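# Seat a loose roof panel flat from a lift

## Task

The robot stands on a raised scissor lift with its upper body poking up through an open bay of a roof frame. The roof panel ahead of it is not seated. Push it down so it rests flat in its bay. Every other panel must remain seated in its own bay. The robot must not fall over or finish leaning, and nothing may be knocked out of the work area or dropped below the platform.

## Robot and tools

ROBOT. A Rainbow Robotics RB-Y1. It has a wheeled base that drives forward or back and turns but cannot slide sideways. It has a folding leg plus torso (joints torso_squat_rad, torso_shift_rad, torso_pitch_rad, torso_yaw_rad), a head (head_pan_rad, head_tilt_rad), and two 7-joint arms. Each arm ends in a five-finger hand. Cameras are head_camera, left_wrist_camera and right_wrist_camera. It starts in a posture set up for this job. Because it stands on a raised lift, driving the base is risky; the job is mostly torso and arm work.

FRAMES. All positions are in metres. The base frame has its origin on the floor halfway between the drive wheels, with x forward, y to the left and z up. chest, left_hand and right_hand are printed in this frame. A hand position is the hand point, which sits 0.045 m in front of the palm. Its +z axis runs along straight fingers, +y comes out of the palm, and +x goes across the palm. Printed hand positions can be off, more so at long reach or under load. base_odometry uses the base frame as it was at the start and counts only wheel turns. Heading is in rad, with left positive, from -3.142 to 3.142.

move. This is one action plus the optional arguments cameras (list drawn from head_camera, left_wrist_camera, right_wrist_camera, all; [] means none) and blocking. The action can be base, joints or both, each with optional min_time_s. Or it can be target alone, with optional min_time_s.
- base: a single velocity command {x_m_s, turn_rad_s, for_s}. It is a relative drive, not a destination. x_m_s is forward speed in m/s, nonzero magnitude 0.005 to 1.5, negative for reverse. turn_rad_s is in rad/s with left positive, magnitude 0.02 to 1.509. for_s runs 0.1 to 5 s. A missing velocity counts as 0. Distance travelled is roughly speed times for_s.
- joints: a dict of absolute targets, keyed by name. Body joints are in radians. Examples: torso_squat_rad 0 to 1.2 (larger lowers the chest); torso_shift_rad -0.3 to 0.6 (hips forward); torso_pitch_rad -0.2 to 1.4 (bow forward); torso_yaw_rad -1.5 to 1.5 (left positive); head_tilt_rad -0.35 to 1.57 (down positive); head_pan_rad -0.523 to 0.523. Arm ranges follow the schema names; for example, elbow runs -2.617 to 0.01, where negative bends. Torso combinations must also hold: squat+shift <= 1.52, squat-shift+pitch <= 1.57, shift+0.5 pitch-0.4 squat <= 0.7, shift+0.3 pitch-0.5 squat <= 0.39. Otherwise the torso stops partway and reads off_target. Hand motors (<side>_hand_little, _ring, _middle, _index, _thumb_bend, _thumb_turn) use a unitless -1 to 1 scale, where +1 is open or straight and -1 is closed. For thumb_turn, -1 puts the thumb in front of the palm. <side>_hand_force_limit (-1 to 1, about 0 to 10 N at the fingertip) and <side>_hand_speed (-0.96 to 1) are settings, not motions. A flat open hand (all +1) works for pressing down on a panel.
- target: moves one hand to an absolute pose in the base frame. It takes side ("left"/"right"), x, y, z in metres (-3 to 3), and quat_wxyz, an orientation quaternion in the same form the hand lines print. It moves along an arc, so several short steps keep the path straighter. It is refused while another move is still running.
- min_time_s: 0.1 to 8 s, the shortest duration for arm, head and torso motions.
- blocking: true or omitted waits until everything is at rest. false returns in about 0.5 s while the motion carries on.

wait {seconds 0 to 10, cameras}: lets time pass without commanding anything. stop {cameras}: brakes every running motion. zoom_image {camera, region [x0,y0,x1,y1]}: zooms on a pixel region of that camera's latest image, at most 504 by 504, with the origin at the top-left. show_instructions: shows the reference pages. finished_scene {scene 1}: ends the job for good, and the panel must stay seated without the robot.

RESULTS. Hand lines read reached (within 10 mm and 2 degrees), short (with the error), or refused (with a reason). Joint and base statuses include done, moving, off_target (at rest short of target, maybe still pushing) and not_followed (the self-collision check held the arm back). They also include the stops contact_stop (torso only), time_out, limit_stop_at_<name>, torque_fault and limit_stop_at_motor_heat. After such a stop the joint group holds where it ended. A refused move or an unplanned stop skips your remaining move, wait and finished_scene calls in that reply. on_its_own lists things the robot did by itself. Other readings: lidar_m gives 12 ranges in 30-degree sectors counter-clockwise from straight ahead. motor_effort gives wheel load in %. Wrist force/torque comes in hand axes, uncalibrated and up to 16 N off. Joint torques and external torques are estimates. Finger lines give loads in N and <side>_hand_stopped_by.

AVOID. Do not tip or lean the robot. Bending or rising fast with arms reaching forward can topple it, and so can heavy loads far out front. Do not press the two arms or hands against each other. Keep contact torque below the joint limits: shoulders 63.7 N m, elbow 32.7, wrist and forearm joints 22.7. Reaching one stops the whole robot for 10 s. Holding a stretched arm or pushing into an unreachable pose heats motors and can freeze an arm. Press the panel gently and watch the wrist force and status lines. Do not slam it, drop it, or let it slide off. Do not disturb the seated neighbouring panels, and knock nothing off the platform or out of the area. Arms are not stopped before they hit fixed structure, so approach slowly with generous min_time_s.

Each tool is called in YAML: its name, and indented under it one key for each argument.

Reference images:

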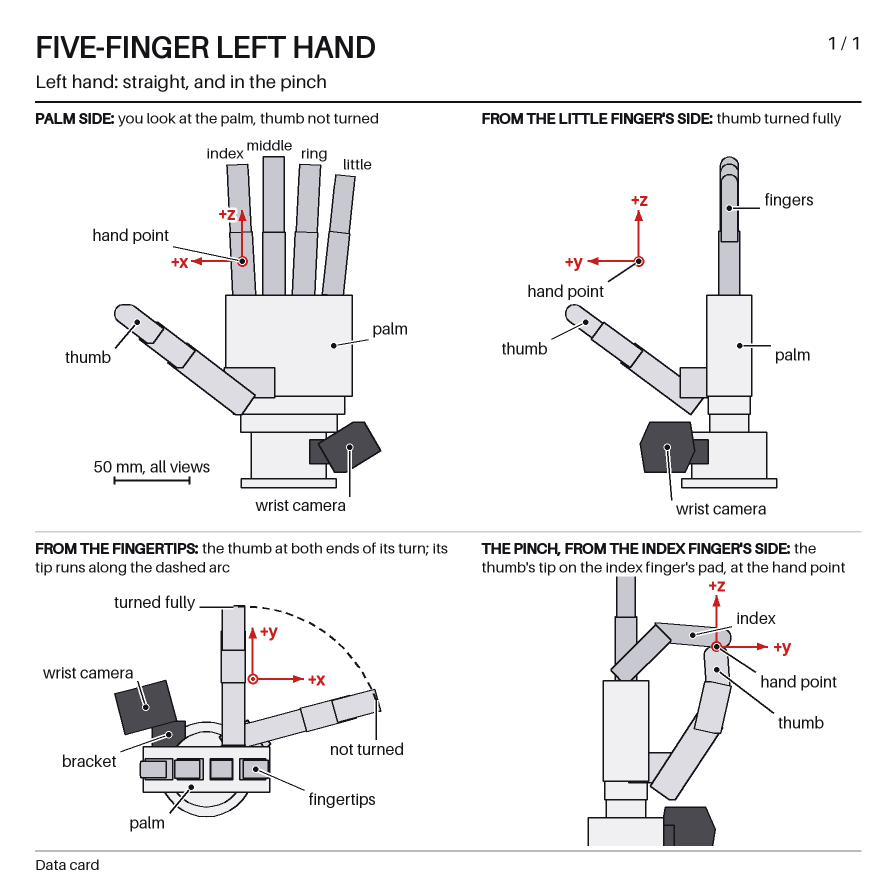

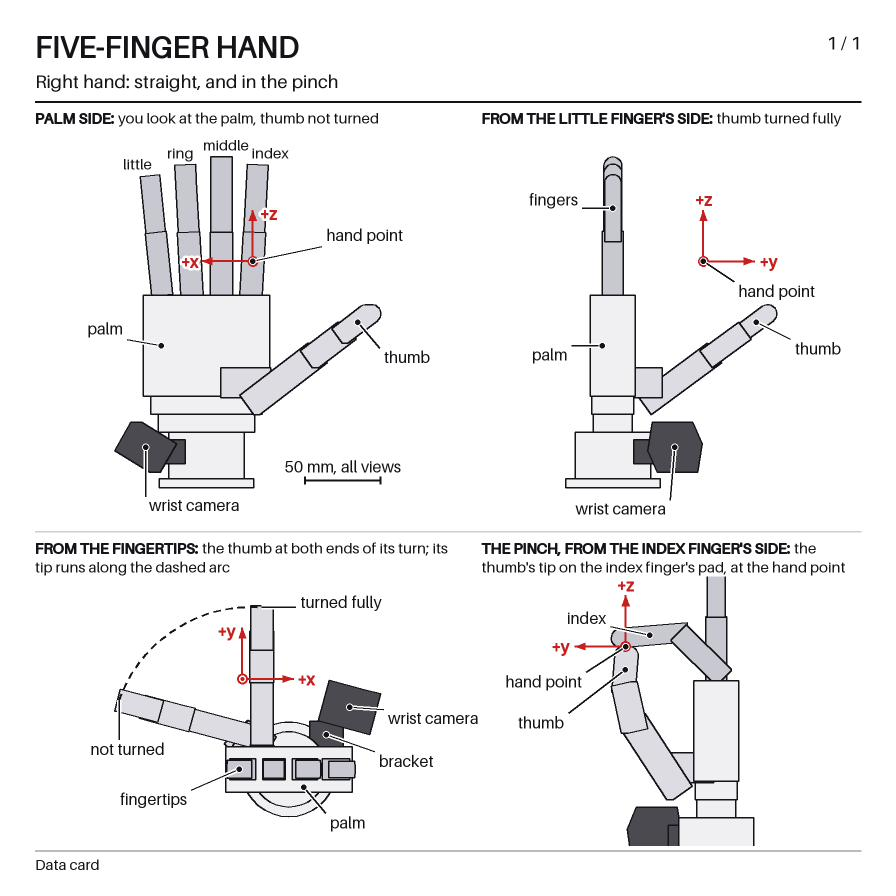

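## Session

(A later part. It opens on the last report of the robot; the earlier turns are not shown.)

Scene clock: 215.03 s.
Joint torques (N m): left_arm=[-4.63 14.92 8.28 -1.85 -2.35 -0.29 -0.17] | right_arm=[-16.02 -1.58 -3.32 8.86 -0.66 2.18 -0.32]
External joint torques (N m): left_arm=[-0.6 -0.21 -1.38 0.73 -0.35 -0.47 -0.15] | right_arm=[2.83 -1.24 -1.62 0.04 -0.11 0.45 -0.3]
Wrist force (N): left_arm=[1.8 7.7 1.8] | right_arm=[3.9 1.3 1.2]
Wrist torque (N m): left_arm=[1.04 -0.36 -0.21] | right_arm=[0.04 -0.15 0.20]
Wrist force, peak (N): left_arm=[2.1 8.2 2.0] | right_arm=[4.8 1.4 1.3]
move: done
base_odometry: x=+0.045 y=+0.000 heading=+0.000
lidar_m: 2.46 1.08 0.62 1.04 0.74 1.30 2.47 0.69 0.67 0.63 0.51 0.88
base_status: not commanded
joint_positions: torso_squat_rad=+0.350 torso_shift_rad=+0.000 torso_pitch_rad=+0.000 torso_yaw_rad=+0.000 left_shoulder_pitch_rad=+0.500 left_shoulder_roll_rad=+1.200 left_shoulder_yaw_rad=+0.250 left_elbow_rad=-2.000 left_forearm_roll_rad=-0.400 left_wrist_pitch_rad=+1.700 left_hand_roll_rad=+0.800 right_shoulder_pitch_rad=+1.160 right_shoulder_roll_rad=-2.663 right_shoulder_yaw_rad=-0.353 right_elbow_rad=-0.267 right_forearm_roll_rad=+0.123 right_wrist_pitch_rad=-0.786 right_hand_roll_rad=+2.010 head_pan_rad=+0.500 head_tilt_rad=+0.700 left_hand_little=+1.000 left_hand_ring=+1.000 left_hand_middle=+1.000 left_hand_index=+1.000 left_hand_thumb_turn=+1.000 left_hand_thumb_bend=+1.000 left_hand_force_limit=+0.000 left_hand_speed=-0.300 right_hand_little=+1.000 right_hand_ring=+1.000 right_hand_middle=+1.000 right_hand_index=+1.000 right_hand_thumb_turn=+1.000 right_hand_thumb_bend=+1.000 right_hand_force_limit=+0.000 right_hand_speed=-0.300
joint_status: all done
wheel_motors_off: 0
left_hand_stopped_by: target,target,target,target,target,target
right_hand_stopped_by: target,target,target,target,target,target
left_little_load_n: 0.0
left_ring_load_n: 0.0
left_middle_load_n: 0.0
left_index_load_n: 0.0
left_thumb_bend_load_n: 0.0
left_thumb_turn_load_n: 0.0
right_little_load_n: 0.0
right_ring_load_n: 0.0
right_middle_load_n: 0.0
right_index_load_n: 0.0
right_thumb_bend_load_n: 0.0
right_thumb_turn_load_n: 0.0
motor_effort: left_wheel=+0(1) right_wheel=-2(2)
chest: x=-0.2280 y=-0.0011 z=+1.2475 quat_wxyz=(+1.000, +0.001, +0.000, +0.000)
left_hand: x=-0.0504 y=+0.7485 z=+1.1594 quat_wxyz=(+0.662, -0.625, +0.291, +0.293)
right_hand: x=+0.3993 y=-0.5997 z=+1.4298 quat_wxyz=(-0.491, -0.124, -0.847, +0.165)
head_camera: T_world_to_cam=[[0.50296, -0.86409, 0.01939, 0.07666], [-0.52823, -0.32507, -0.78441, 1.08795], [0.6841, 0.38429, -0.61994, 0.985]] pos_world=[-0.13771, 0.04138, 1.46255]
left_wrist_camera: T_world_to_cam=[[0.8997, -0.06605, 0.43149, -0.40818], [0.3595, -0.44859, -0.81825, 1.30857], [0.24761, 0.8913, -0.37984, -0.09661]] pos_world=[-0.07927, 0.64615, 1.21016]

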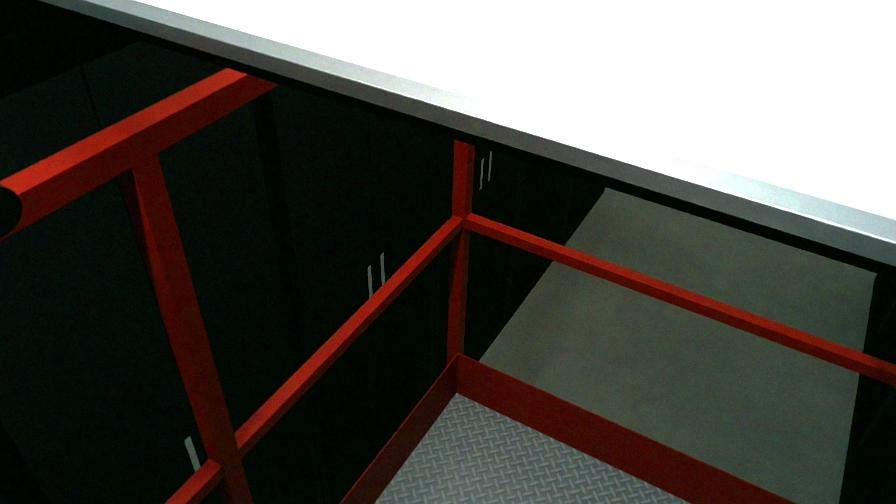

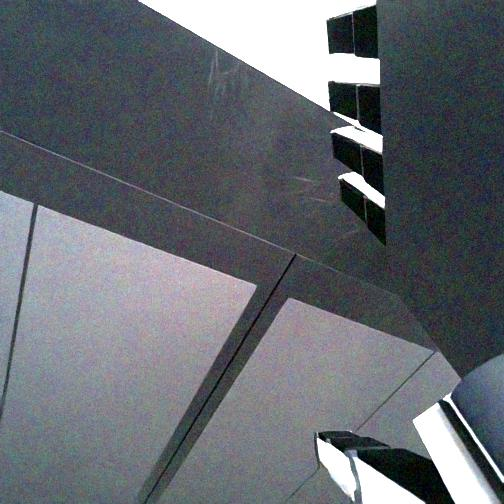

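move:
  joints: {"left_shoulder_pitch_rad":0.35,"left_shoulder_roll_rad":0.75,"left_shoulder_yaw_rad":0.2,"left_elbow_rad":-1.9,"left_forearm_roll_rad":-0.8,"left_wrist_pitch_rad":1.6,"left_hand_roll_rad":1.57}
  min_time_s: 2.5
  cameras: ["head_camera","left_wrist_camera"]

Scene clock: 226.90 s.
Joint torques (N m): left_arm=[0.67 -10.74 -10.71 3.06 11.56 -2.8 3.73] | right_arm=[-16.83 -0.96 -3.16 8.93 -0.66 1.98 -0.27]
External joint torques (N m): left_arm=[4.3 -25.36 -19.16 8.06 13.57 -2.74 3.73] | right_arm=[2.04 -0.52 -1.45 0.13 -0.11 0.24 -0.25]
External joint torques when the fault began: left_arm=[11.01 -55.18 -38.29 11.34 24.09 -0.23 6.39]
Wrist force (N): left_arm=[-36.8 -73.7 -0.5] | right_arm=[4.2 1.4 1.3]
Wrist torque (N m): left_arm=[-9.27 4.09 4.63] | right_arm=[0.04 -0.21 0.21]
Wrist force, peak (N): left_arm=[-42.6 -132.2 40.4] | right_arm=[4.7 1.4 1.3]
move: torque_fault
TORQUE FAULT: left_forearm_roll_rad reached its load limit. The robot stopped for 10 seconds, dropped its targets (a gripper whose motion had ended keeps its target) and accepts commands again. The stop added 9.4 s to the call.
base_odometry: x=+0.045 y=+0.000 heading=+0.000
lidar_m: 2.46 1.09 0.61 1.03 0.75 1.30 2.46 0.69 0.67 0.64 0.51 0.88
base_status: not commanded
joint_positions: torso_squat_rad=+0.350 torso_shift_rad=-0.001 torso_pitch_rad=-0.001 torso_yaw_rad=+0.000 left_shoulder_pitch_rad=+0.398 left_shoulder_roll_rad=+0.883 left_shoulder_yaw_rad=+0.228 left_elbow_rad=-1.938 left_forearm_roll_rad=-0.676 left_wrist_pitch_rad=+1.636 left_hand_roll_rad=+1.373 right_shoulder_pitch_rad=+1.160 right_shoulder_roll_rad=-2.664 right_shoulder_yaw_rad=-0.353 right_elbow_rad=-0.267 right_forearm_roll_rad=+0.123 right_wrist_pitch_rad=-0.786 right_hand_roll_rad=+2.010 head_pan_rad=+0.500 head_tilt_rad=+0.700 left_hand_little=+1.000 left_hand_ring=+1.000 left_hand_middle=+1.000 left_hand_index=+1.000 left_hand_thumb_turn=+1.000 left_hand_thumb_bend=+1.000 left_hand_force_limit=+0.000 left_hand_speed=-0.300 right_hand_little=+1.000 right_hand_ring=+1.000 right_hand_middle=+1.000 right_hand_index=+1.000 right_hand_thumb_turn=+1.000 right_hand_thumb_bend=+1.000 right_hand_force_limit=+0.000 right_hand_speed=-0.300
joint_status: left_shoulder_pitch_rad torque_fault (moved -0.102 of -0.150); left_shoulder_roll_rad torque_fault (moved -0.318 of -0.450); left_shoulder_yaw_rad torque_fault (moved -0.022 of -0.050); left_elbow_rad torque_fault (moved +0.062 of +0.100); left_forearm_roll_rad torque_fault (moved -0.276 of -0.400); left_wrist_pitch_rad torque_fault (moved -0.064 of -0.100); left_hand_roll_rad torque_fault (moved +0.573 of +0.770)
wheel_motors_off: 0
left_hand_stopped_by: target,target,target,target,target,target
right_hand_stopped_by: target,target,target,target,target,target
left_little_load_n: 0.0
left_ring_load_n: 0.0
left_middle_load_n: 0.0
left_index_load_n: 0.0
left_thumb_bend_load_n: 0.0
left_thumb_turn_load_n: 0.0
right_little_load_n: 0.0
right_ring_load_n: 0.0
right_middle_load_n: 0.0
right_index_load_n: 0.0
right_thumb_bend_load_n: 0.0
right_thumb_turn_load_n: 0.0
on_its_own: left_shoulder_pitch_rad is held at +0.399, not at your +0.350, since a torque_fault; left_shoulder_roll_rad is held at +0.876, not at your +0.750, since a torque_fault; left_shoulder_yaw_rad is held at +0.224, not at your +0.200, since a torque_fault; left_elbow_rad is held at -1.936, not at your -1.900, since a torque_fault; left_forearm_roll_rad is held at -0.672, not at your -0.800, since a torque_fault; left_wrist_pitch_rad is held at +1.635, not at your +1.600, since a torque_fault; left_hand_roll_rad is held at +1.374, not at your +1.570, since a torque_fault
motor_effort: left_wheel=+9(10) right_wheel=-2(2)
chest: x=-0.2288 y=-0.0026 z=+1.2475 quat_wxyz=(+1.000, +0.002, -0.001, +0.000)
left_hand: x=-0.0298 y=+0.7344 z=+1.0995 quat_wxyz=(+0.714, -0.695, +0.038, +0.079)
right_hand: x=+0.3986 y=-0.6014 z=+1.4289 quat_wxyz=(-0.491, -0.124, -0.847, +0.163)
head_camera: T_world_to_cam=[[0.50333, -0.86392, 0.01752, 0.07824], [-0.52714, -0.32306, -0.78598, 1.08924], [0.68468, 0.38637, -0.61801, 0.98384]] pos_world=[-0.13882, 0.03936, 1.46276]
left_wrist_camera: T_world_to_cam=[[0.42279, -0.03457, 0.90557, -0.96041], [0.8143, -0.42405, -0.39636, 0.77756], [0.39771, 0.90498, -0.15114, -0.3689]] pos_world=[-0.08041, 0.63037, 1.12216]

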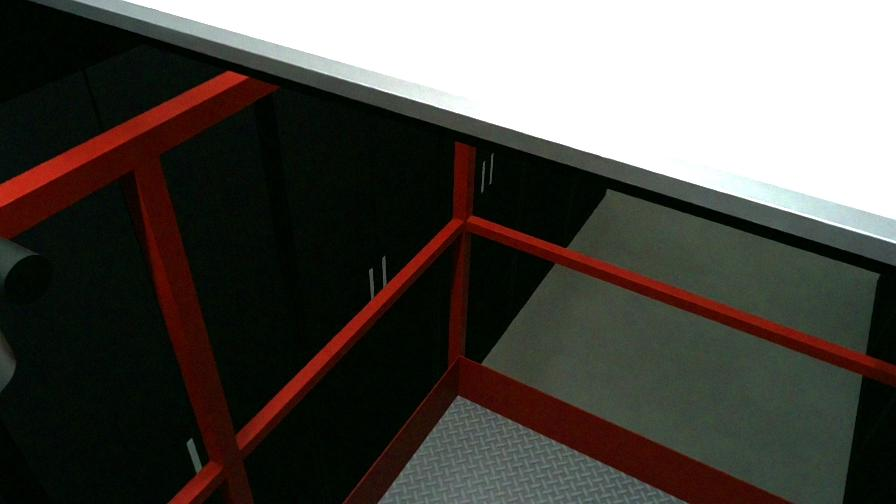

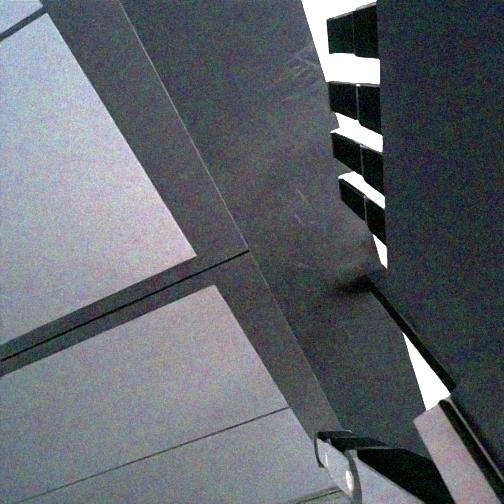

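move:
  joints: {"left_shoulder_pitch_rad":0.5,"left_shoulder_roll_rad":1.2,"left_shoulder_yaw_rad":0.25,"left_elbow_rad":-2.0,"left_forearm_roll_rad":-0.4,"left_wrist_pitch_rad":1.7,"left_hand_roll_rad":0.8}
  min_time_s: 2.5
  cameras: ["head_camera","left_wrist_camera"]

Scene clock: 230.73 s.
Joint torques (N m): left_arm=[-3.31 16.89 9.56 -3.01 -1.63 0.35 -0.41] | right_arm=[-16.79 -0.88 -2.74 8.89 -0.63 1.94 -0.34]
External joint torques (N m): left_arm=[0.72 1.76 -0.11 -0.42 0.37 0.18 -0.4] | right_arm=[2.06 -0.53 -1.05 0.07 -0.08 0.21 -0.32]
Wrist force (N): left_arm=[2.5 7.4 2.2] | right_arm=[4.3 1.2 1.1]
Wrist torque (N m): left_arm=[0.97 -0.50 -0.22] | right_arm=[0.03 -0.21 0.23]
Wrist force, peak (N): left_arm=[-37.8 -73.5 -1.1] | right_arm=[4.6 1.4 1.3]
move: done
base_odometry: x=+0.045 y=+0.000 heading=+0.000
lidar_m: 2.47 1.09 0.62 1.02 0.74 1.30 2.47 0.69 0.65 0.64 0.51 0.89
base_status: not commanded
joint_positions: torso_squat_rad=+0.350 torso_shift_rad=+0.000 torso_pitch_rad=+0.000 torso_yaw_rad=+0.000 left_shoulder_pitch_rad=+0.500 left_shoulder_roll_rad=+1.200 left_shoulder_yaw_rad=+0.250 left_elbow_rad=-2.000 left_forearm_roll_rad=-0.400 left_wrist_pitch_rad=+1.700 left_hand_roll_rad=+0.800 right_shoulder_pitch_rad=+1.160 right_shoulder_roll_rad=-2.664 right_shoulder_yaw_rad=-0.353 right_elbow_rad=-0.267 right_forearm_roll_rad=+0.123 right_wrist_pitch_rad=-0.786 right_hand_roll_rad=+2.010 head_pan_rad=+0.500 head_tilt_rad=+0.700 left_hand_little=+1.000 left_hand_ring=+1.000 left_hand_middle=+1.000 left_hand_index=+1.000 left_hand_thumb_turn=+1.000 left_hand_thumb_bend=+1.000 left_hand_force_limit=+0.000 left_hand_speed=-0.300 right_hand_little=+1.000 right_hand_ring=+1.000 right_hand_middle=+1.000 right_hand_index=+1.000 right_hand_thumb_turn=+1.000 right_hand_thumb_bend=+1.000 right_hand_force_limit=+0.000 right_hand_speed=-0.300
joint_status: all done
wheel_motors_off: 0
left_hand_stopped_by: target,target,target,target,target,target
right_hand_stopped_by: target,target,target,target,target,target
left_little_load_n: 0.0
left_ring_load_n: 0.0
left_middle_load_n: 0.0
left_index_load_n: 0.0
left_thumb_bend_load_n: 0.0
left_thumb_turn_load_n: 0.0
right_little_load_n: 0.0
right_ring_load_n: 0.0
right_middle_load_n: 0.0
right_index_load_n: 0.0
right_thumb_bend_load_n: 0.0
right_thumb_turn_load_n: 0.0
motor_effort: left_wheel=+1(9) right_wheel=-2(2)
chest: x=-0.2281 y=-0.0012 z=+1.2475 quat_wxyz=(+1.000, +0.001, +0.000, +0.000)
left_hand: x=-0.0504 y=+0.7484 z=+1.1592 quat_wxyz=(+0.662, -0.626, +0.291, +0.293)
right_hand: x=+0.3992 y=-0.5997 z=+1.4298 quat_wxyz=(-0.491, -0.124, -0.847, +0.165)
head_camera: T_world_to_cam=[[0.50297, -0.86409, 0.01934, 0.0767], [-0.52814, -0.32497, -0.78451, 1.0881], [0.68417, 0.38437, -0.61981, 0.98499]] pos_world=[-0.13781, 0.04128, 1.46265]
left_wrist_camera: T_world_to_cam=[[0.89962, -0.06586, 0.43168, -0.40841], [0.35969, -0.44879, -0.81805, 1.30839], [0.24761, 0.89121, -0.38005, -0.09623]] pos_world=[-0.07937, 0.64605, 1.21007]

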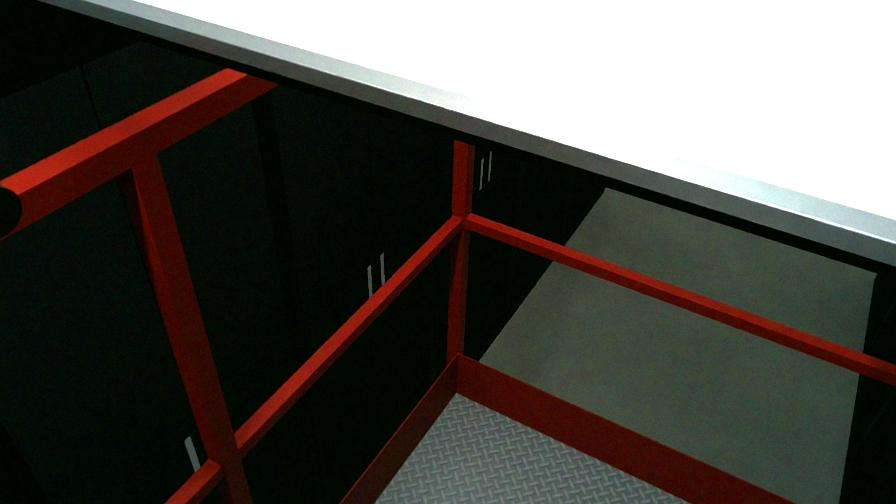

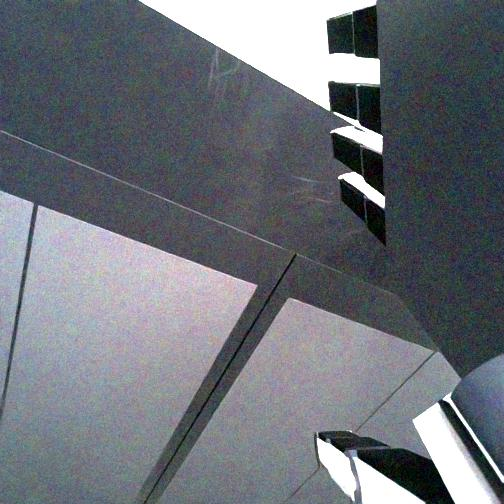

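move:
  joints: {"left_shoulder_pitch_rad":0.5,"left_shoulder_roll_rad":1.56,"left_shoulder_yaw_rad":0.375,"left_elbow_rad":-2.1,"left_forearm_roll_rad":-0.2,"left_wrist_pitch_rad":1.8,"left_hand_roll_rad":0.3}
  min_time_s: 2.5
  cameras: ["head_camera","left_wrist_camera"]

move:
  joints: {"left_shoulder_pitch_rad":0.5,"left_shoulder_roll_rad":1.92,"left_shoulder_yaw_rad":0.5,"left_elbow_rad":-2.2,"left_forearm_roll_rad":0.0,"left_wrist_pitch_rad":1.9,"left_hand_roll_rad":0.0}
  min_time_s: 2.5

move:
  joints: {"left_shoulder_pitch_rad":-1.5,"left_shoulder_roll_rad":1.92,"left_shoulder_yaw_rad":-1.5,"left_elbow_rad":-2.2,"left_forearm_roll_rad":0.0,"left_wrist_pitch_rad":1.9,"left_hand_roll_rad":0.0}
  min_time_s: 4
  cameras: ["head_camera","left_wrist_camera"]

Scene clock: 234.73 s.
Joint torques (N m): left_arm=[-5.82 15.94 9.9 -0.59 -1.56 0.36 -0.5] | right_arm=[-16.51 -0.73 -3.01 8.96 -0.65 1.96 -0.34]
External joint torques (N m): left_arm=[0.76 1.73 -0.02 -0.74 0.39 0.23 -0.48] | right_arm=[2.34 -0.39 -1.32 0.15 -0.1 0.22 -0.32]
Wrist force (N): left_arm=[3.8 5.0 1.6] | right_arm=[4.3 1.0 1.1]
Wrist torque (N m): left_arm=[0.81 -0.60 -0.07] | right_arm=[-0.02 -0.20 0.22]
Wrist force, peak (N): left_arm=[3.6 7.6 2.7] | right_arm=[4.6 1.4 1.0]
move: done
base_odometry: x=+0.045 y=+0.000 heading=+0.000
lidar_m: 2.45 1.09 0.62 1.03 0.74 1.31 2.48 0.69 0.66 0.63 0.50 0.88
base_status: not commanded
joint_positions: torso_squat_rad=+0.350 torso_shift_rad=+0.000 torso_pitch_rad=+0.000 torso_yaw_rad=+0.000 left_shoulder_pitch_rad=+0.500 left_shoulder_roll_rad=+1.560 left_shoulder_yaw_rad=+0.375 left_elbow_rad=-2.100 left_forearm_roll_rad=-0.200 left_wrist_pitch_rad=+1.800 left_hand_roll_rad=+0.300 right_shoulder_pitch_rad=+1.160 right_shoulder_roll_rad=-2.664 right_shoulder_yaw_rad=-0.353 right_elbow_rad=-0.267 right_forearm_roll_rad=+0.123 right_wrist_pitch_rad=-0.786 right_hand_roll_rad=+2.010 head_pan_rad=+0.500 head_tilt_rad=+0.700 left_hand_little=+1.000 left_hand_ring=+1.000 left_hand_middle=+1.000 left_hand_index=+1.000 left_hand_thumb_turn=+1.000 left_hand_thumb_bend=+1.000 left_hand_force_limit=+0.000 left_hand_speed=-0.300 right_hand_little=+1.000 right_hand_ring=+1.000 right_hand_middle=+1.000 right_hand_index=+1.000 right_hand_thumb_turn=+1.000 right_hand_thumb_bend=+1.000 right_hand_force_limit=+0.000 right_hand_speed=-0.300
joint_status: all done
wheel_motors_off: 0
left_hand_stopped_by: target,target,target,target,target,target
right_hand_stopped_by: target,target,target,target,target,target
left_little_load_n: -0.5
left_ring_load_n: 0.0
left_middle_load_n: 0.0
left_index_load_n: 0.0
left_thumb_bend_load_n: 0.0
left_thumb_turn_load_n: 0.0
right_little_load_n: 0.0
right_ring_load_n: 0.0
right_middle_load_n: 0.0
right_index_load_n: 0.0
right_thumb_bend_load_n: 0.0
right_thumb_turn_load_n: 0.0
motor_effort: left_wheel=+1(2) right_wheel=-2(2)
chest: x=-0.2281 y=-0.0011 z=+1.2475 quat_wxyz=(+1.000, +0.001, +0.000, +0.000)
left_hand: x=-0.0051 y=+0.7200 z=+1.3190 quat_wxyz=(+0.642, -0.471, +0.425, +0.430)
right_hand: x=+0.3992 y=-0.5997 z=+1.4298 quat_wxyz=(-0.491, -0.124, -0.847, +0.165)
head_camera: T_world_to_cam=[[0.50297, -0.86409, 0.01934, 0.07678], [-0.52814, -0.32497, -0.78451, 1.08813], [0.68417, 0.38437, -0.61981, 0.98495]] pos_world=[-0.13781, 0.04138, 1.46265]
left_wrist_camera: T_world_to_cam=[[0.98569, -0.16632, -0.02739, 0.15815], [-0.07578, -0.29209, -0.95339, 1.47347], [0.15056, 0.94182, -0.30051, -0.16325]] pos_world=[-0.01965, 0.61044, 1.36005]

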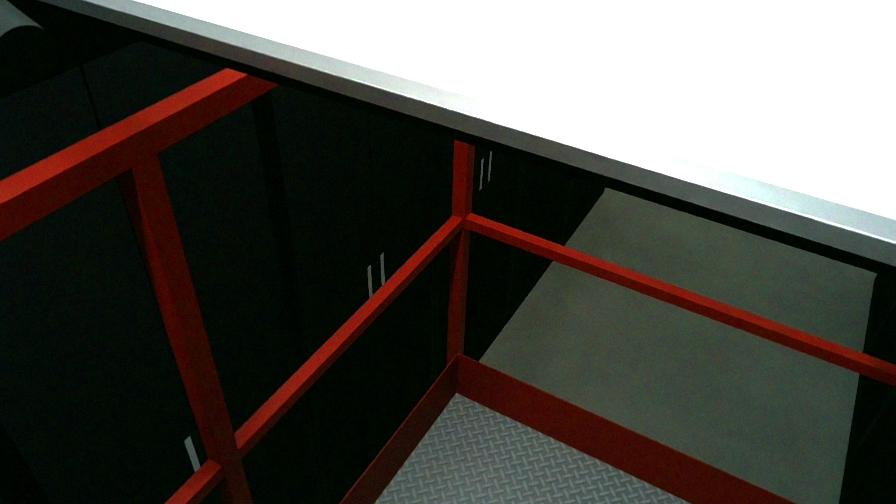

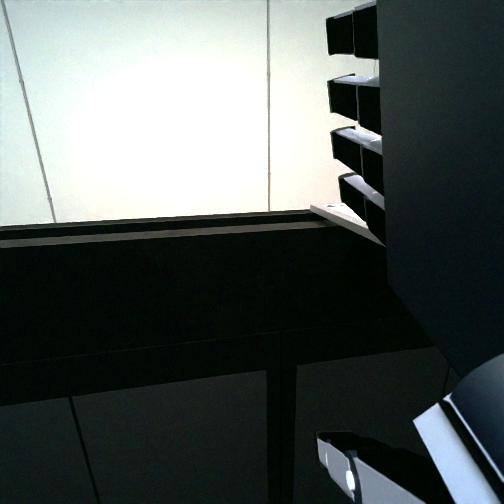

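Scene clock: 237.53 s.
Joint torques (N m): left_arm=[-8.18 12.51 8.99 1.97 -1.41 0.48 -0.56] | right_arm=[-16.57 -0.77 -3.13 8.98 -0.64 2.07 -0.36]
External joint torques (N m): left_arm=[0.77 1.48 -0.02 -0.79 0.42 0.25 -0.53] | right_arm=[2.28 -0.43 -1.44 0.16 -0.1 0.33 -0.34]
Wrist force (N): left_arm=[4.1 2.8 0.5] | right_arm=[4.3 1.5 1.0]
Wrist torque (N m): left_arm=[0.69 -0.67 0.02] | right_arm=[0.07 -0.20 0.22]
Wrist force, peak (N): left_arm=[4.4 5.5 1.3] | right_arm=[4.6 1.3 1.4]
move: done
base_odometry: x=+0.045 y=+0.000 heading=+0.000
lidar_m: 2.44 1.08 0.61 1.03 0.73 1.31 2.48 0.69 0.67 0.63 0.49 0.89
base_status: not commanded
joint_positions: torso_squat_rad=+0.350 torso_shift_rad=+0.000 torso_pitch_rad=+0.000 torso_yaw_rad=+0.000 left_shoulder_pitch_rad=+0.500 left_shoulder_roll_rad=+1.920 left_shoulder_yaw_rad=+0.500 left_elbow_rad=-2.200 left_forearm_roll_rad=+0.000 left_wrist_pitch_rad=+1.900 left_hand_roll_rad=+0.000 right_shoulder_pitch_rad=+1.160 right_shoulder_roll_rad=-2.664 right_shoulder_yaw_rad=-0.353 right_elbow_rad=-0.267 right_forearm_roll_rad=+0.123 right_wrist_pitch_rad=-0.786 right_hand_roll_rad=+2.010 head_pan_rad=+0.500 head_tilt_rad=+0.700 left_hand_little=+1.000 left_hand_ring=+1.000 left_hand_middle=+1.000 left_hand_index=+1.000 left_hand_thumb_turn=+1.000 left_hand_thumb_bend=+1.000 left_hand_force_limit=+0.000 left_hand_speed=-0.300 right_hand_little=+1.000 right_hand_ring=+1.000 right_hand_middle=+1.000 right_hand_index=+1.000 right_hand_thumb_turn=+1.000 right_hand_thumb_bend=+1.000 right_hand_force_limit=+0.000 right_hand_speed=-0.300
joint_status: all done
wheel_motors_off: 0
left_hand_stopped_by: target,target,target,target,target,target
right_hand_stopped_by: target,target,target,target,target,target
left_little_load_n: 0.0
left_ring_load_n: 0.0
left_middle_load_n: 0.0
left_index_load_n: 0.0
left_thumb_bend_load_n: 0.0
left_thumb_turn_load_n: 0.0
right_little_load_n: 0.0
right_ring_load_n: 0.0
right_middle_load_n: 0.0
right_index_load_n: 0.0
right_thumb_bend_load_n: 0.0
right_thumb_turn_load_n: 0.0
motor_effort: left_wheel=+1(2) right_wheel=-2(2)
chest: x=-0.2281 y=-0.0011 z=+1.2475 quat_wxyz=(+1.000, +0.001, +0.000, +0.000)
left_hand: x=+0.0524 y=+0.6356 z=+1.4476 quat_wxyz=(+0.634, -0.314, +0.487, +0.512)
right_hand: x=+0.3992 y=-0.5997 z=+1.4298 quat_wxyz=(-0.491, -0.124, -0.847, +0.165)
pictures: none

Scene clock: 241.83 s.
Joint torques (N m): left_arm=[-10.28 4.59 7.46 1.85 -1.33 0.43 -0.54] | right_arm=[-16.49 -0.7 -3.08 8.91 -0.62 2.06 -0.17]
External joint torques (N m): left_arm=[-1.28 0.26 -1.55 -0.91 0.5 0.2 -0.52] | right_arm=[2.36 -0.36 -1.39 0.09 -0.08 0.32 -0.15]
Wrist force (N): left_arm=[3.9 3.0 0.6] | right_arm=[3.9 1.2 1.1]
Wrist torque (N m): left_arm=[0.73 -0.64 -0.03] | right_arm=[0.01 -0.16 0.19]
Wrist force, peak (N): left_arm=[4.4 3.3 1.0] | right_arm=[4.6 1.3 1.4]
move: done
base_odometry: x=+0.045 y=+0.000 heading=+0.000
lidar_m: 2.46 1.10 0.62 1.03 0.74 1.31 2.46 0.69 0.65 0.64 0.50 0.88
base_status: not commanded
joint_positions: torso_squat_rad=+0.350 torso_shift_rad=+0.000 torso_pitch_rad=+0.000 torso_yaw_rad=+0.000 left_shoulder_pitch_rad=-1.500 left_shoulder_roll_rad=+1.920 left_shoulder_yaw_rad=-1.500 left_elbow_rad=-2.200 left_forearm_roll_rad=+0.000 left_wrist_pitch_rad=+1.900 left_hand_roll_rad=+0.000 right_shoulder_pitch_rad=+1.160 right_shoulder_roll_rad=-2.664 right_shoulder_yaw_rad=-0.353 right_elbow_rad=-0.267 right_forearm_roll_rad=+0.123 right_wrist_pitch_rad=-0.786 right_hand_roll_rad=+2.010 head_pan_rad=+0.500 head_tilt_rad=+0.700 left_hand_little=+1.000 left_hand_ring=+1.000 left_hand_middle=+1.000 left_hand_index=+1.000 left_hand_thumb_turn=+1.000 left_hand_thumb_bend=+1.000 left_hand_force_limit=+0.000 left_hand_speed=-0.300 right_hand_little=+1.000 right_hand_ring=+1.000 right_hand_middle=+1.000 right_hand_index=+1.000 right_hand_thumb_turn=+1.000 right_hand_thumb_bend=+1.000 right_hand_force_limit=+0.000 right_hand_speed=-0.300
joint_status: all done
wheel_motors_off: 0
left_hand_stopped_by: target,target,target,target,target,target
right_hand_stopped_by: target,target,target,target,target,target
left_little_load_n: 0.0
left_ring_load_n: 0.0
left_middle_load_n: 0.0
left_index_load_n: 0.0
left_thumb_bend_load_n: 0.0
left_thumb_turn_load_n: 0.0
right_little_load_n: 0.0
right_ring_load_n: 0.0
right_middle_load_n: 0.0
right_index_load_n: 0.0
right_thumb_bend_load_n: 0.0
right_thumb_turn_load_n: 0.0
motor_effort: left_wheel=+1(2) right_wheel=-2(2)
chest: x=-0.2281 y=-0.0011 z=+1.2475 quat_wxyz=(+1.000, +0.001, +0.000, +0.000)
left_hand: x=+0.0524 y=+0.6356 z=+1.4476 quat_wxyz=(+0.634, -0.314, +0.487, +0.513)
right_hand: x=+0.3992 y=-0.5997 z=+1.4298 quat_wxyz=(-0.491, -0.124, -0.847, +0.165)
head_camera: T_world_to_cam=[[0.50291, -0.86412, 0.01939, 0.0767], [-0.52816, -0.32499, -0.78449, 1.0881], [0.6842, 0.38429, -0.61983, 0.98499]] pos_world=[-0.13781, 0.04138, 1.46265]
left_wrist_camera: T_world_to_cam=[[0.91222, -0.20151, -0.35671, 0.59402], [-0.37726, -0.0736, -0.92318, 1.40891], [0.15978, 0.97672, -0.14316, -0.3043]] pos_world=[0.03826, 0.52061, 1.46901]

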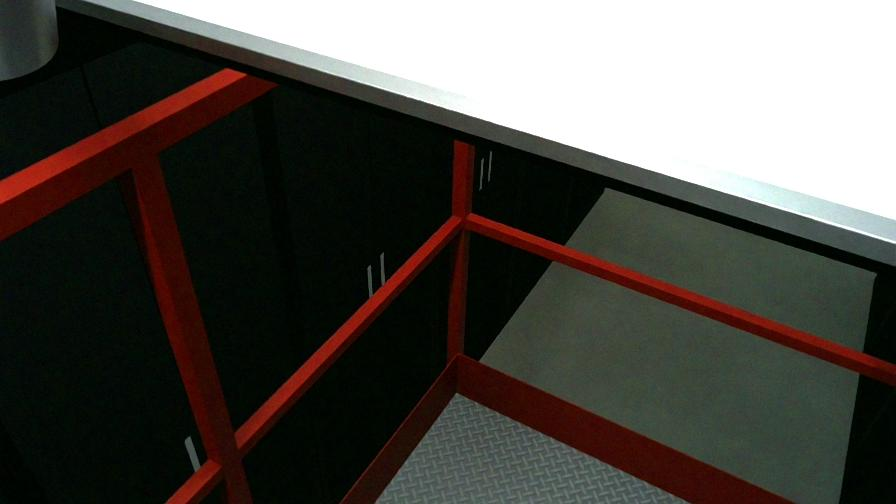

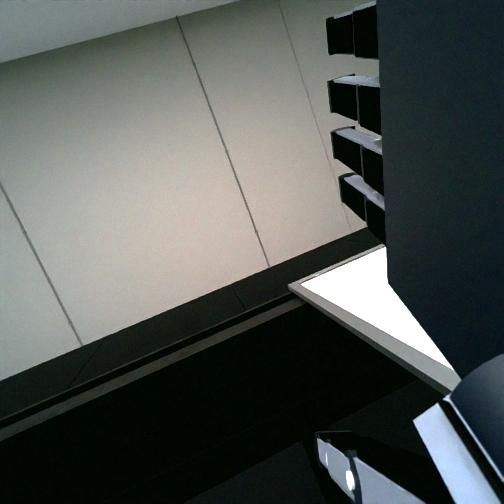

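move:
  base: {"x_m_s": 0.05, "for_s": 3.4}
  joints: {"head_pan_rad": -0.5, "head_tilt_rad": 0.5}
  cameras: ["all"]

Scene clock: 249.90 s.
Joint torques (N m): left_arm=[-10.37 4.78 7.69 2.05 -1.41 0.23 -0.46] | right_arm=[-16.99 -0.38 -3.19 8.98 -0.59 1.93 -0.24]
External joint torques (N m): left_arm=[-1.38 0.45 -1.32 -0.72 0.42 0 -0.43] | right_arm=[1.87 -0.04 -1.5 0.16 -0.05 0.19 -0.22]
Wrist force (N): left_arm=[3.6 3.2 0.6] | right_arm=[4.3 1.3 1.0]
Wrist torque (N m): left_arm=[0.78 -0.58 -0.03] | right_arm=[0.06 -0.20 0.22]
Wrist force, peak (N): left_arm=[4.4 3.3 0.8] | right_arm=[4.6 1.4 1.5]
move: done
base_odometry: x=+0.215 y=+0.000 heading=+0.000
lidar_m: 2.45 0.96 1.08 0.58 0.89 0.85 2.47 0.79 0.66 0.48 0.64 0.88
base_status: done (sent for 3.4 of 3.4 s)
joint_positions: torso_squat_rad=+0.350 torso_shift_rad=+0.000 torso_pitch_rad=+0.000 torso_yaw_rad=+0.000 left_shoulder_pitch_rad=-1.500 left_shoulder_roll_rad=+1.920 left_shoulder_yaw_rad=-1.500 left_elbow_rad=-2.200 left_forearm_roll_rad=+0.000 left_wrist_pitch_rad=+1.900 left_hand_roll_rad=+0.000 right_shoulder_pitch_rad=+1.160 right_shoulder_roll_rad=-2.664 right_shoulder_yaw_rad=-0.353 right_elbow_rad=-0.267 right_forearm_roll_rad=+0.123 right_wrist_pitch_rad=-0.786 right_hand_roll_rad=+2.010 head_pan_rad=-0.500 head_tilt_rad=+0.500 left_hand_little=+1.000 left_hand_ring=+1.000 left_hand_middle=+1.000 left_hand_index=+1.000 left_hand_thumb_turn=+1.000 left_hand_thumb_bend=+1.000 left_hand_force_limit=+0.000 left_hand_speed=-0.300 right_hand_little=+1.000 right_hand_ring=+1.000 right_hand_middle=+1.000 right_hand_index=+1.000 right_hand_thumb_turn=+1.000 right_hand_thumb_bend=+1.000 right_hand_force_limit=+0.000 right_hand_speed=-0.300
joint_status: all done
wheel_motors_off: 0
left_hand_stopped_by: target,target,target,target,target,target
right_hand_stopped_by: target,target,target,target,target,target
left_little_load_n: 0.0
left_ring_load_n: 0.0
left_middle_load_n: 0.0
left_index_load_n: 0.0
left_thumb_bend_load_n: 0.0
left_thumb_turn_load_n: 0.0
right_little_load_n: 0.0
right_ring_load_n: 0.0
right_middle_load_n: 0.0
right_index_load_n: 0.0
right_thumb_bend_load_n: 0.0
right_thumb_turn_load_n: 0.0
motor_effort: left_wheel=-2(25) right_wheel=+1(24)
chest: x=-0.2280 y=-0.0011 z=+1.2475 quat_wxyz=(+1.000, +0.001, +0.000, +0.000)
left_hand: x=+0.0525 y=+0.6356 z=+1.4475 quat_wxyz=(+0.634, -0.314, +0.487, +0.513)
right_hand: x=+0.3994 y=-0.5996 z=+1.4297 quat_wxyz=(-0.491, -0.124, -0.847, +0.165)
pictures: head_camera, left_wrist_camera, right_wrist_camera
head_camera: T_world_to_cam=[[-0.45926, -0.88797, 0.02427, -0.12866], [-0.41251, 0.18899, -0.89113, 1.26706], [0.78671, -0.41927, -0.4531, 0.76352]] pos_world=[-0.13708, -0.03359, 1.47819]
left_wrist_camera: T_world_to_cam=[[0.91215, -0.20144, -0.35693, 0.59421], [-0.37746, -0.07359, -0.9231, 1.40883], [0.15968, 0.97673, -0.14316, -0.30432]] pos_world=[0.03836, 0.52062, 1.46901]
right_wrist_camera: T_world_to_cam=[[0.27493, 0.89775, -0.34417, 0.92625], [0.09762, 0.33005, 0.9389, -1.18311], [0.95649, -0.29173, 0.0031, -0.44088]] pos_world=[0.28255, -0.56967, 1.43098]

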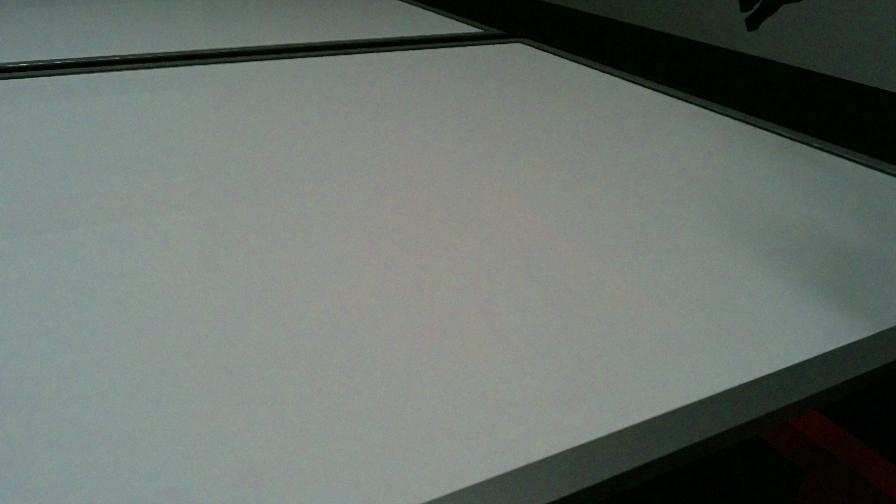

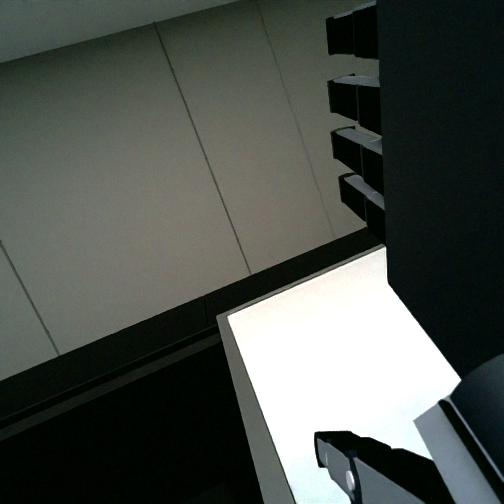

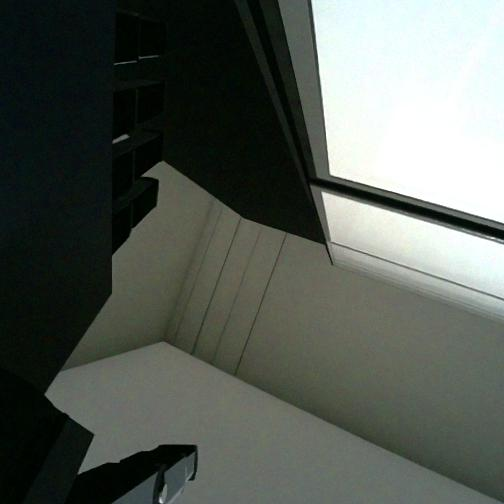

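move:
  base: {"x_m_s": -0.05, "for_s": 3.1}
  joints: {"left_shoulder_pitch_rad":-1.5,"left_shoulder_roll_rad":2.5,"left_shoulder_yaw_rad":-1.46,"left_elbow_rad":-2.4,"left_forearm_roll_rad":0.0,"left_wrist_pitch_rad":1.4,"left_hand_roll_rad":0.0,"head_pan_rad":0.0,"head_tilt_rad":0.5}
  min_time_s: 3

move:
  target: {"side":"left","x":0.10,"y":0.44,"z":1.50,"quat_wxyz":[-0.1094,0.8754,0.2346,0.4082]}
  min_time_s: 3
  cameras: ["head_camera","left_wrist_camera"]

Scene clock: 256.00 s.
Joint torques (N m): left_arm=[-2.17 1.73 9.11 2.75 -1.46 -0.01 -0.49] | right_arm=[-16.93 -0.21 -3.08 9.05 -0.67 2.02 -0.33]
External joint torques (N m): left_arm=[-1.23 0.3 0.19 -0.9 0.38 -0.33 -0.47] | right_arm=[1.92 0.12 -1.39 0.23 -0.13 0.28 -0.31]
Wrist force (N): left_arm=[4.2 2.9 0.3] | right_arm=[4.1 1.2 1.2]
Wrist torque (N m): left_arm=[0.74 -0.70 0.01] | right_arm=[0.03 -0.17 0.19]
Wrist force, peak (N): left_arm=[4.7 3.1 0.5] | right_arm=[4.6 1.6 1.4]
move: done
base_odometry: x=+0.060 y=+0.000 heading=+0.001
lidar_m: 2.49 1.07 0.62 1.04 0.75 1.30 2.45 0.68 0.68 0.63 0.50 0.88
base_status: done (sent for 3.1 of 3.1 s)
joint_positions: torso_squat_rad=+0.350 torso_shift_rad=+0.000 torso_pitch_rad=+0.000 torso_yaw_rad=+0.000 left_shoulder_pitch_rad=-1.500 left_shoulder_roll_rad=+2.500 left_shoulder_yaw_rad=-1.460 left_elbow_rad=-2.400 left_forearm_roll_rad=+0.000 left_wrist_pitch_rad=+1.400 left_hand_roll_rad=+0.000 right_shoulder_pitch_rad=+1.160 right_shoulder_roll_rad=-2.664 right_shoulder_yaw_rad=-0.353 right_elbow_rad=-0.267 right_forearm_roll_rad=+0.123 right_wrist_pitch_rad=-0.786 right_hand_roll_rad=+2.010 head_pan_rad=+0.000 head_tilt_rad=+0.500 left_hand_little=+1.000 left_hand_ring=+1.000 left_hand_middle=+1.000 left_hand_index=+1.000 left_hand_thumb_turn=+1.000 left_hand_thumb_bend=+1.000 left_hand_force_limit=+0.000 left_hand_speed=-0.300 right_hand_little=+1.000 right_hand_ring=+1.000 right_hand_middle=+1.000 right_hand_index=+1.000 right_hand_thumb_turn=+1.000 right_hand_thumb_bend=+1.000 right_hand_force_limit=+0.000 right_hand_speed=-0.300
joint_status: all done
wheel_motors_off: 0
left_hand_stopped_by: target,target,target,target,target,target
right_hand_stopped_by: target,target,target,target,target,target
left_little_load_n: 0.0
left_ring_load_n: 0.0
left_middle_load_n: 0.0
left_index_load_n: 0.0
left_thumb_bend_load_n: 0.0
left_thumb_turn_load_n: 0.0
right_little_load_n: 0.0
right_ring_load_n: 0.0
right_middle_load_n: 0.0
right_index_load_n: 0.0
right_thumb_bend_load_n: 0.0
right_thumb_turn_load_n: 0.0
motor_effort: left_wheel=+7(20) right_wheel=-11(27)
chest: x=-0.2280 y=-0.0011 z=+1.2475 quat_wxyz=(+1.000, +0.001, +0.000, +0.000)
left_hand: x=-0.0384 y=+0.6802 z=+1.4999 quat_wxyz=(+0.667, -0.258, +0.497, +0.492)
right_hand: x=+0.3994 y=-0.5995 z=+1.4297 quat_wxyz=(-0.491, -0.123, -0.847, +0.165)
pictures: none

Scene clock: 259.33 s.
Joint torques (N m): left_arm=[0.85 6.84 4.93 7.89 -0.52 1.21 -0.43] | right_arm=[-17.08 -0.03 -3.14 8.95 -0.65 1.97 -0.45]
External joint torques (N m): left_arm=[0.82 0.6 0.13 -0.18 -0.04 -0.19 -0.45] | right_arm=[1.78 0.31 -1.45 0.13 -0.1 0.23 -0.43]
Wrist force (N): left_arm=[-5.7 3.7 6.0] | right_arm=[4.2 1.2 1.1]
Wrist torque (N m): left_arm=[0.51 0.14 -0.55] | right_arm=[0.03 -0.19 0.20]
Wrist force, peak (N): left_arm=[-6.0 3.1 6.8] | right_arm=[4.7 1.4 1.1]
move: done
base_odometry: x=+0.060 y=+0.000 heading=+0.001
lidar_m: 2.49 1.09 0.61 1.03 0.74 1.31 2.45 0.69 0.66 0.64 0.50 0.90
base_status: not commanded
joint_positions: torso_squat_rad=+0.350 torso_shift_rad=+0.000 torso_pitch_rad=+0.000 torso_yaw_rad=+0.000 left_shoulder_pitch_rad=-0.739 left_shoulder_roll_rad=+2.924 left_shoulder_yaw_rad=-0.568 left_elbow_rad=-1.825 left_forearm_roll_rad=-0.703 left_wrist_pitch_rad=-1.017 left_hand_roll_rad=-1.241 right_shoulder_pitch_rad=+1.160 right_shoulder_roll_rad=-2.664 right_shoulder_yaw_rad=-0.353 right_elbow_rad=-0.267 right_forearm_roll_rad=+0.123 right_wrist_pitch_rad=-0.786 right_hand_roll_rad=+2.010 head_pan_rad=+0.000 head_tilt_rad=+0.500 left_hand_little=+1.000 left_hand_ring=+1.000 left_hand_middle=+1.000 left_hand_index=+1.000 left_hand_thumb_turn=+1.000 left_hand_thumb_bend=+1.000 left_hand_force_limit=+0.000 left_hand_speed=-0.300 right_hand_little=+1.000 right_hand_ring=+1.000 right_hand_middle=+1.000 right_hand_index=+1.000 right_hand_thumb_turn=+1.000 right_hand_thumb_bend=+1.000 right_hand_force_limit=+0.000 right_hand_speed=-0.300
joint_status: all done
wheel_motors_off: 0
left_hand_stopped_by: target,target,target,target,target,target
right_hand_stopped_by: target,target,target,target,target,target
left_little_load_n: 0.0
left_ring_load_n: 0.0
left_middle_load_n: 0.0
left_index_load_n: 0.0
left_thumb_bend_load_n: -0.5
left_thumb_turn_load_n: 0.0
right_little_load_n: 0.0
right_ring_load_n: 0.0
right_middle_load_n: 0.0
right_index_load_n: 0.0
right_thumb_bend_load_n: 0.0
right_thumb_turn_load_n: 0.0
motor_effort: left_wheel=+6(7) right_wheel=-11(11)
chest: x=-0.2280 y=-0.0011 z=+1.2475 quat_wxyz=(+1.000, +0.001, +0.000, +0.000)
left_hand: x=+0.1000 y=+0.4399 z=+1.4999 quat_wxyz=(-0.109, +0.875, +0.235, +0.409)
left_hand_status: reached (checked arc that bows 179 mm and turns the hand up to 178 deg, planned for 3.0 s): 0 mm and 0.1 deg off.
right_hand: x=+0.3994 y=-0.5995 z=+1.4297 quat_wxyz=(-0.491, -0.123, -0.847, +0.165)
head_camera: T_world_to_cam=[[0.02256, -0.99945, 0.02413, -0.02934], [-0.45202, -0.03172, -0.89145, 1.25902], [0.89172, 0.0092, -0.45249, 0.78485]] pos_world=[-0.13011, 0.00339, 1.47819]
left_wrist_camera: T_world_to_cam=[[-0.3529, 0.90907, 0.22148, -0.69956], [0.27191, -0.12686, 0.95393, -1.39615], [0.89528, 0.39687, -0.20241, 0.15717]] pos_world=[-0.00796, 0.39646, 1.51857]

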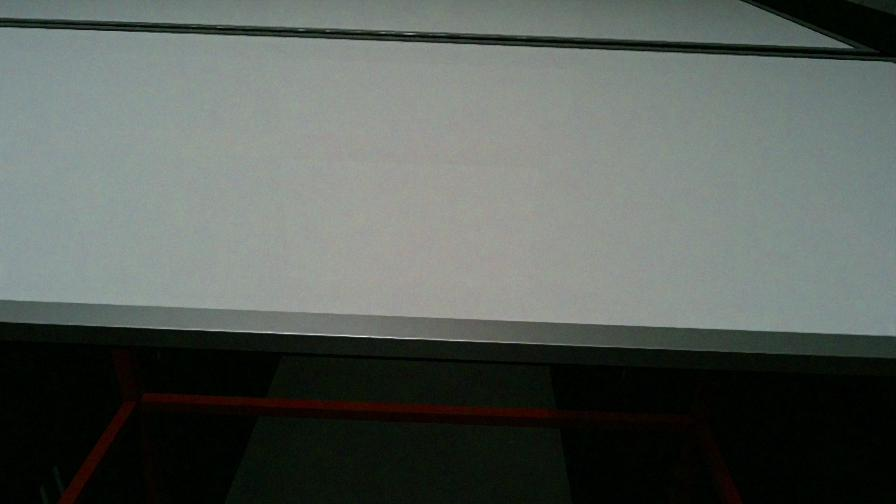

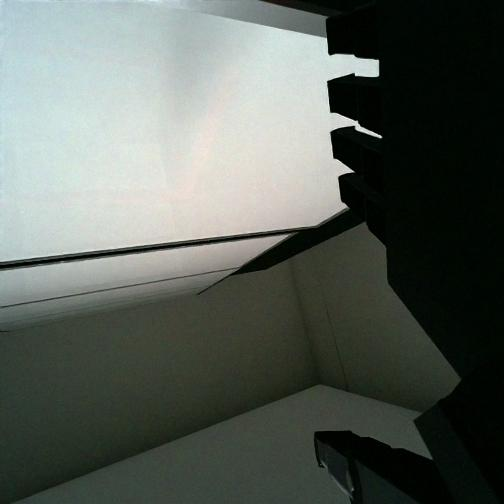

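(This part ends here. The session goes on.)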